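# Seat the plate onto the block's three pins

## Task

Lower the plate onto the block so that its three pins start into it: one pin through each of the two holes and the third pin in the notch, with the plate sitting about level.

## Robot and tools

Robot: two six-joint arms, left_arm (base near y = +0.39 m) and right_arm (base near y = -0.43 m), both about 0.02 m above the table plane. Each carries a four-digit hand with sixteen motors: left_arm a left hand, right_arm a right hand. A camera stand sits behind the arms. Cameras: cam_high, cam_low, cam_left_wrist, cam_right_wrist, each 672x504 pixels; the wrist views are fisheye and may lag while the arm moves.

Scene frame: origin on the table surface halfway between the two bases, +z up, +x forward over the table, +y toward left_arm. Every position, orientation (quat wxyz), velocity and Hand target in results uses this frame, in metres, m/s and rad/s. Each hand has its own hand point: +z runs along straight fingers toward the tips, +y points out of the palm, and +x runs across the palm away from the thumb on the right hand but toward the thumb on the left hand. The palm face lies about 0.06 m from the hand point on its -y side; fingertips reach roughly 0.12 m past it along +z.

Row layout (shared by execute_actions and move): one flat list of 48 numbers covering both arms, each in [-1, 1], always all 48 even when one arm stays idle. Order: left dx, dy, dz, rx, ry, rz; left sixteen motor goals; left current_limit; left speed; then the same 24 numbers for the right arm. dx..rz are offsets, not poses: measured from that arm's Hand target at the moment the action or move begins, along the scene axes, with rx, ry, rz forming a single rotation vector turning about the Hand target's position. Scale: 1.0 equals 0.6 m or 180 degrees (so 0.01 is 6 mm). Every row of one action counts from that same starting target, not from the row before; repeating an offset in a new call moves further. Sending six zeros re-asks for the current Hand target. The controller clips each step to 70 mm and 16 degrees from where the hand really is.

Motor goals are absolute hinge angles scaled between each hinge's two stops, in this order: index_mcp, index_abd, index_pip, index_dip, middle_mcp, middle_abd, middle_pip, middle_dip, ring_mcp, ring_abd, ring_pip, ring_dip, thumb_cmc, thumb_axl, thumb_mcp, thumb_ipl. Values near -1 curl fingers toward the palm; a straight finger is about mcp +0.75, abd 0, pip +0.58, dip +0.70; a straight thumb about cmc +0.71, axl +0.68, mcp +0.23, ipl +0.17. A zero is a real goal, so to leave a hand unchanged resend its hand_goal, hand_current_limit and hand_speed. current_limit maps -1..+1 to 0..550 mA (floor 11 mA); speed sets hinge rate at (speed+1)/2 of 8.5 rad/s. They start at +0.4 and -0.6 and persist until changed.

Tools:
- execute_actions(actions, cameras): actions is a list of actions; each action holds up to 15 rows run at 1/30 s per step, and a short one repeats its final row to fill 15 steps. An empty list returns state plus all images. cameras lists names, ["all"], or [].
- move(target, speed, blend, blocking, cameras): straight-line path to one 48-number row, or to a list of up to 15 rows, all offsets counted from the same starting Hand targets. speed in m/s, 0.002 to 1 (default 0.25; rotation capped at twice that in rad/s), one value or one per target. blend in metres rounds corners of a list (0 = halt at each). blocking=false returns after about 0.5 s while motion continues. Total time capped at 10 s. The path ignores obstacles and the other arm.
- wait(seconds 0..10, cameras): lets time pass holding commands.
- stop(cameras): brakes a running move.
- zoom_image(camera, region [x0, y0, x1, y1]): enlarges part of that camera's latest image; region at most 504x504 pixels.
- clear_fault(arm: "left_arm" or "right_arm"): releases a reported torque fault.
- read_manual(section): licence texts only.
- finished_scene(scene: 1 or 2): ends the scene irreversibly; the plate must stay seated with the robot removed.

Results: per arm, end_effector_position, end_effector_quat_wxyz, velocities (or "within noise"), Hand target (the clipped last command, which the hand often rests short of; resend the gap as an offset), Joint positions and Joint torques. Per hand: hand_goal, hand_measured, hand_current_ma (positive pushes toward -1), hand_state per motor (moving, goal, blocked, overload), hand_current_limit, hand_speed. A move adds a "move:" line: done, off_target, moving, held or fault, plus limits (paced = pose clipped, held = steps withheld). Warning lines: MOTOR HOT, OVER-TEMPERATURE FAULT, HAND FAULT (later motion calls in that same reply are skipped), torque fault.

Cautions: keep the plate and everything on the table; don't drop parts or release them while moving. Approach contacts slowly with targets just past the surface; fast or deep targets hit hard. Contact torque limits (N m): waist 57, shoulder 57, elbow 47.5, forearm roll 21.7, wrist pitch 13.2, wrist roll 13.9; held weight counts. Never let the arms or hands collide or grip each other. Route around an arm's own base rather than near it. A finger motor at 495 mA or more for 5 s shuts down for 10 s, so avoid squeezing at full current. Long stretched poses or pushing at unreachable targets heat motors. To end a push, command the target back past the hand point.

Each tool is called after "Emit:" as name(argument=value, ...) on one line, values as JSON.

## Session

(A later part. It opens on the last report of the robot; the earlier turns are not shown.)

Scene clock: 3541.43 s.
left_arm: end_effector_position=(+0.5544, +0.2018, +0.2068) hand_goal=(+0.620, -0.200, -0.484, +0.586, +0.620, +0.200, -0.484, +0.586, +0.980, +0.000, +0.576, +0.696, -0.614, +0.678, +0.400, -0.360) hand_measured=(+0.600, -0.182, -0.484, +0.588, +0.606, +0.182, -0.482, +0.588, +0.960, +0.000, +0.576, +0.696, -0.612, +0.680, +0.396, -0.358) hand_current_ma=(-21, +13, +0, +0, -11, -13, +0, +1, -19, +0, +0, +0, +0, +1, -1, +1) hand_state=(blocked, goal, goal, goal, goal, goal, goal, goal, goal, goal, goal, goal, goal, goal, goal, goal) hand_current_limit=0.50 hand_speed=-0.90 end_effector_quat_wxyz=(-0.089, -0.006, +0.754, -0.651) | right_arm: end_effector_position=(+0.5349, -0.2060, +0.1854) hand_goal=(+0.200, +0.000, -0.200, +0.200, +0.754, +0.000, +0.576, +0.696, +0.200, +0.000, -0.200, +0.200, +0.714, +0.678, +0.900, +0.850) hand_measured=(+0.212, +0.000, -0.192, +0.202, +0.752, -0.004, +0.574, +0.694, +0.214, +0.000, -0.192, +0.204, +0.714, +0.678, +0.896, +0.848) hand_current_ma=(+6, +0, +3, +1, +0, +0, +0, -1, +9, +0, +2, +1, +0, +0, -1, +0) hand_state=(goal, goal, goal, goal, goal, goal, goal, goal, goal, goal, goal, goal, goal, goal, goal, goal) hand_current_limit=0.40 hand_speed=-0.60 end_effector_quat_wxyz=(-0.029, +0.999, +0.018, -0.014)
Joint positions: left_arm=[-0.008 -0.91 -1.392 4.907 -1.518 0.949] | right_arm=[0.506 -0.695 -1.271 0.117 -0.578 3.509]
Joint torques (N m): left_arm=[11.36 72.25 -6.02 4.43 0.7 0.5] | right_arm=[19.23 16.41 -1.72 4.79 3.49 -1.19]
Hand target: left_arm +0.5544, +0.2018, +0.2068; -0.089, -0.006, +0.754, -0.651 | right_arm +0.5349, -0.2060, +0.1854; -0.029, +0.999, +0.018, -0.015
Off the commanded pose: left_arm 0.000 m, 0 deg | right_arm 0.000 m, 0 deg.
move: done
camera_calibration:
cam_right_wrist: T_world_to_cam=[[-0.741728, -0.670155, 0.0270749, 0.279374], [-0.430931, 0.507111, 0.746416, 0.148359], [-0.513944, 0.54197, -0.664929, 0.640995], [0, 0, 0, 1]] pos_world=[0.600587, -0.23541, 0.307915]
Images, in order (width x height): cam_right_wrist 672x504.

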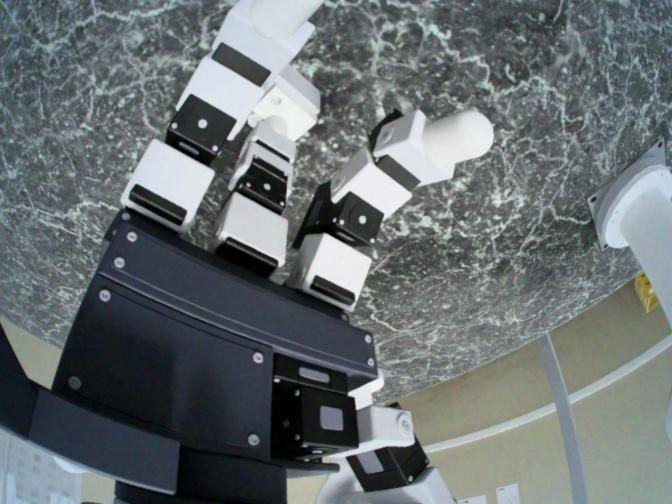

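Emit:
move(target=[[0,0,0,0,0,0,0.62,-0.2,-0.485,0.585,0.62,0.2,-0.485,0.585,0.98,0,0.576,0.696,-0.614,0.678,0.4,-0.36,0.5,-0.9,0,0,0.02,0,0,0,0.2,0,-0.2,0.2,0.754,0,0.576,0.696,0.2,0,-0.2,0.2,0.714,0.678,0.9,0.85,0.4,-0.6],[0,0,0,0,0,0,0.62,-0.2,-0.485,0.585,0.62,0.2,-0.485,0.585,0.98,0,0.576,0.696,-0.614,0.678,0.4,-0.36,0.5,-0.9,0,-0.06,0.09,0,0,0,0.2,0,-0.2,0.2,0.754,0,0.576,0.696,0.2,0,-0.2,0.2,0.714,0.678,0.9,0.85,0.4,-0.6]], speed=[0.02,0.1], cameras=["cam_right_wrist"])

Emit:
zoom_image(camera="cam_right_wrist", region=[230, 50, 350, 170])

Scene clock: 3550.20 s.
left_arm: end_effector_position=(+0.5544, +0.2018, +0.2068) hand_goal=(+0.620, -0.200, -0.484, +0.586, +0.620, +0.200, -0.484, +0.586, +0.980, +0.000, +0.576, +0.696, -0.614, +0.678, +0.400, -0.360) hand_measured=(+0.600, -0.182, -0.484, +0.588, +0.606, +0.182, -0.482, +0.588, +0.960, +0.000, +0.576, +0.696, -0.612, +0.680, +0.396, -0.358) hand_current_ma=(-21, +13, +0, +0, -11, -13, +0, +1, -19, +0, +0, +0, +0, +1, -1, +1) hand_state=(blocked, goal, goal, goal, goal, goal, goal, goal, goal, goal, goal, goal, goal, goal, goal, goal) hand_current_limit=0.50 hand_speed=-0.90 end_effector_quat_wxyz=(-0.089, -0.006, +0.754, -0.651) | right_arm: end_effector_position=(+0.5349, -0.2420, +0.2394) hand_goal=(+0.200, +0.000, -0.200, +0.200, +0.754, +0.000, +0.576, +0.696, +0.200, +0.000, -0.200, +0.200, +0.714, +0.678, +0.900, +0.850) hand_measured=(+0.212, +0.000, -0.192, +0.202, +0.752, +0.000, +0.574, +0.694, +0.214, +0.000, -0.192, +0.204, +0.714, +0.678, +0.896, +0.848) hand_current_ma=(+6, +0, +3, +1, +0, +0, +0, -1, +9, +0, +2, +1, +0, +0, -1, +0) hand_state=(goal, goal, goal, goal, goal, goal, goal, goal, goal, goal, goal, goal, goal, goal, goal, goal) hand_current_limit=0.40 hand_speed=-0.60 end_effector_quat_wxyz=(-0.029, +0.999, +0.018, -0.015)
Joint positions: left_arm=[-0.008 -0.91 -1.392 4.907 -1.518 0.949] | right_arm=[0.453 -0.581 -1.231 0.105 -0.655 3.47]
Joint torques (N m): left_arm=[10.93 71.95 -5.91 4.36 0.71 0.37] | right_arm=[-15.65 61.72 -7.12 -3.9 -3.72 -1.14]
Hand target: left_arm +0.5544, +0.2018, +0.2068; -0.089, -0.006, +0.754, -0.651 | right_arm +0.5349, -0.2420, +0.2394; -0.029, +0.999, +0.018, -0.015
Off the commanded pose: left_arm 0.000 m, 0 deg | right_arm 0.000 m, 0 deg.
move: done
camera_calibration:
cam_right_wrist: T_world_to_cam=[[-0.741687, -0.670194, 0.0272245, 0.253701], [-0.43088, 0.507165, 0.746409, 0.126369], [-0.514045, 0.541871, -0.664931, 0.69638], [0, 0, 0, 1]] pos_world=[0.600588, -0.27141, 0.361815]
Images, in order (width x height): cam_right_wrist 672x504.

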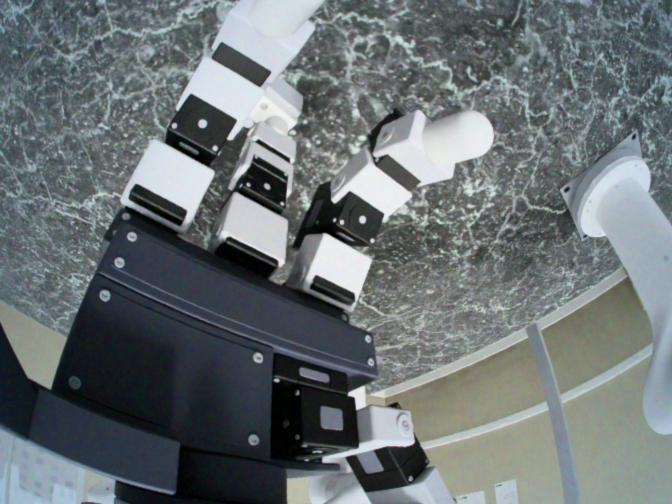

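Scaled by 4.200 from the camera's 672x504 image, which has a finer 960x720 frame.

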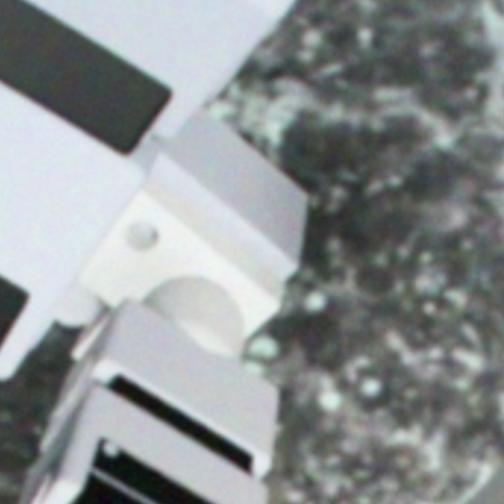

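Emit:
move(target=[[0,0,0,0,0,0,0.62,-0.2,-0.485,0.585,0.62,0.2,-0.485,0.585,0.98,0,0.576,0.696,-0.614,0.678,0.4,-0.36,0.5,-0.9,0.35,0,0,0,0,0,0.2,0,-0.2,0.2,0.754,0,0.576,0.696,0.2,0,-0.2,0.2,0.714,0.678,0.9,0.85,0.2,-0.6],[0.083,-0.42,-0.12,0,0,0,0.62,-0.2,-0.485,0.585,0.62,0.2,-0.485,0.585,0.98,0,0.576,0.696,-0.614,0.678,0.4,-0.36,0.5,-0.9,0.365,0.2,-0.05,0,0,0,0.2,0,-0.2,0.2,0.754,0,0.576,0.696,0.2,0,-0.2,0.2,0.714,0.678,0.9,0.85,0.2,-0.6]], speed=0.15, cameras=["cam_right_wrist","cam_left_wrist"])

Emit:
zoom_image(camera="cam_left_wrist", region=[125, 0, 265, 120])

Scene clock: 3560.73 s.
left_arm: end_effector_position=(+0.6042, -0.0502, +0.1348) hand_goal=(+0.620, -0.200, -0.484, +0.586, +0.620, +0.200, -0.484, +0.586, +0.980, +0.000, +0.576, +0.696, -0.614, +0.678, +0.400, -0.360) hand_measured=(+0.600, -0.182, -0.484, +0.588, +0.606, +0.182, -0.482, +0.588, +0.962, +0.000, +0.576, +0.696, -0.612, +0.680, +0.398, -0.358) hand_current_ma=(-20, +13, +0, +0, -11, -13, +0, +1, -18, +0, +0, +0, +0, +1, -1, +1) hand_state=(blocked, goal, goal, goal, goal, goal, goal, goal, goal, goal, goal, goal, goal, goal, goal, goal) hand_current_limit=0.50 hand_speed=-0.90 end_effector_quat_wxyz=(-0.089, -0.006, +0.754, -0.651) | right_arm: end_effector_position=(+0.7537, -0.1221, +0.2094) hand_goal=(+0.200, +0.000, -0.200, +0.200, +0.754, +0.000, +0.576, +0.696, +0.200, +0.000, -0.200, +0.200, +0.714, +0.678, +0.900, +0.850) hand_measured=(+0.212, +0.000, -0.192, +0.202, +0.752, +0.000, +0.574, +0.694, +0.214, +0.000, -0.192, +0.204, +0.714, +0.678, +0.896, +0.848) hand_current_ma=(+6, +0, +3, +1, +0, +0, +0, -1, +9, +0, +2, +1, +0, +0, -1, +0) hand_state=(goal, goal, goal, goal, goal, goal, goal, goal, goal, goal, goal, goal, goal, goal, goal, goal) hand_current_limit=0.20 hand_speed=-0.60 end_effector_quat_wxyz=(-0.029, +0.999, +0.018, -0.014)
Joint positions: left_arm=[-0.363 -1.228 -1.815 4.617 -1.343 0.835] | right_arm=[0.469 -1.484 -2.748 0.067 -1.264 3.549]
Joint torques (N m): left_arm=[-7.89 45.39 -18.82 -7.08 1.22 -1.54] | right_arm=[18.95 55.77 -19.71 -3.23 -3.59 0.94]
Hand target: left_arm +0.6042, -0.0502, +0.1348; -0.089, -0.006, +0.754, -0.651 | right_arm +0.7539, -0.1220, +0.2094; -0.029, +0.999, +0.018, -0.015
Off the commanded pose: left_arm 0.000 m, 0 deg | right_arm 0.000 m, 0 deg.
move: done
camera_calibration:
cam_left_wrist: T_world_to_cam=[[0.843847, -0.18531, 0.50357, -0.615656], [-0.27599, 0.654926, 0.703492, 0.0640179], [-0.460165, -0.73262, 0.501514, 0.299838], [0, 0, 0, 1]] pos_world=[0.675163, 0.0636531, 0.114617]
cam_right_wrist: T_world_to_cam=[[-0.741502, -0.670469, 0.0254252, 0.497335], [-0.432289, 0.506382, 0.746126, 0.183247], [-0.513129, 0.542263, -0.665319, 0.72339], [0, 0, 0, 1]] pos_world=[0.819183, -0.151613, 0.331915]
Images, in order (width x height): cam_left_wrist 672x504, cam_right_wrist 672x504.

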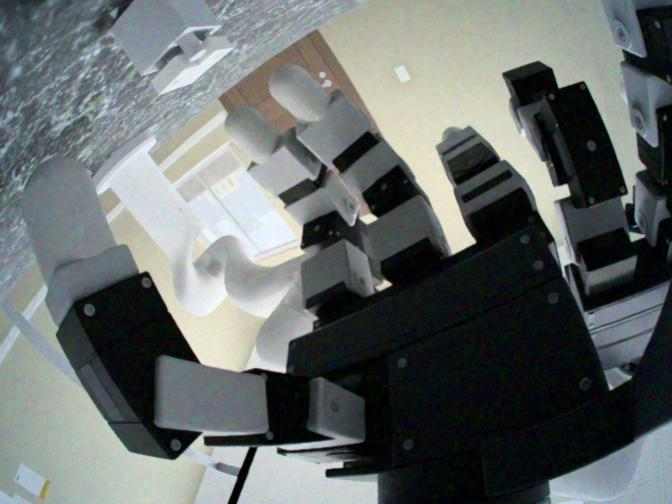

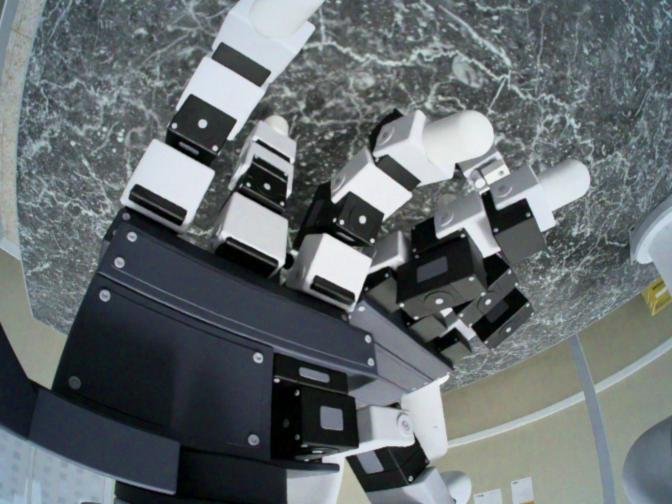

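Scaled by 3.600 from the camera's 672x504 image, which has a finer 960x720 frame.

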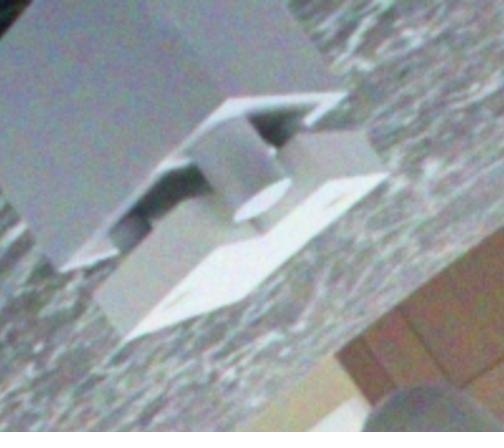

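Emit:
zoom_image(camera="cam_left_wrist", region=[138, 15, 238, 100])

Scaled by 5.040 from the camera's 672x504 image, which has a finer 960x720 frame.

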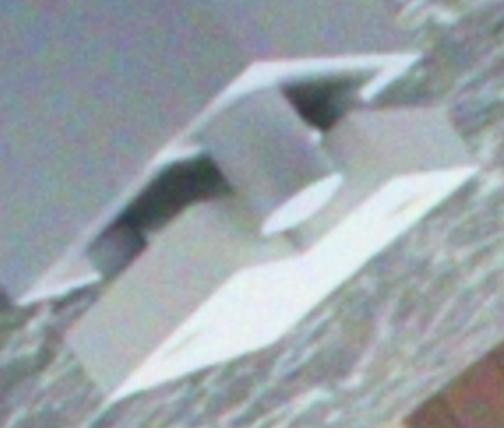

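Emit:
finished_scene(scene=1)

The scene is finished: the task was done.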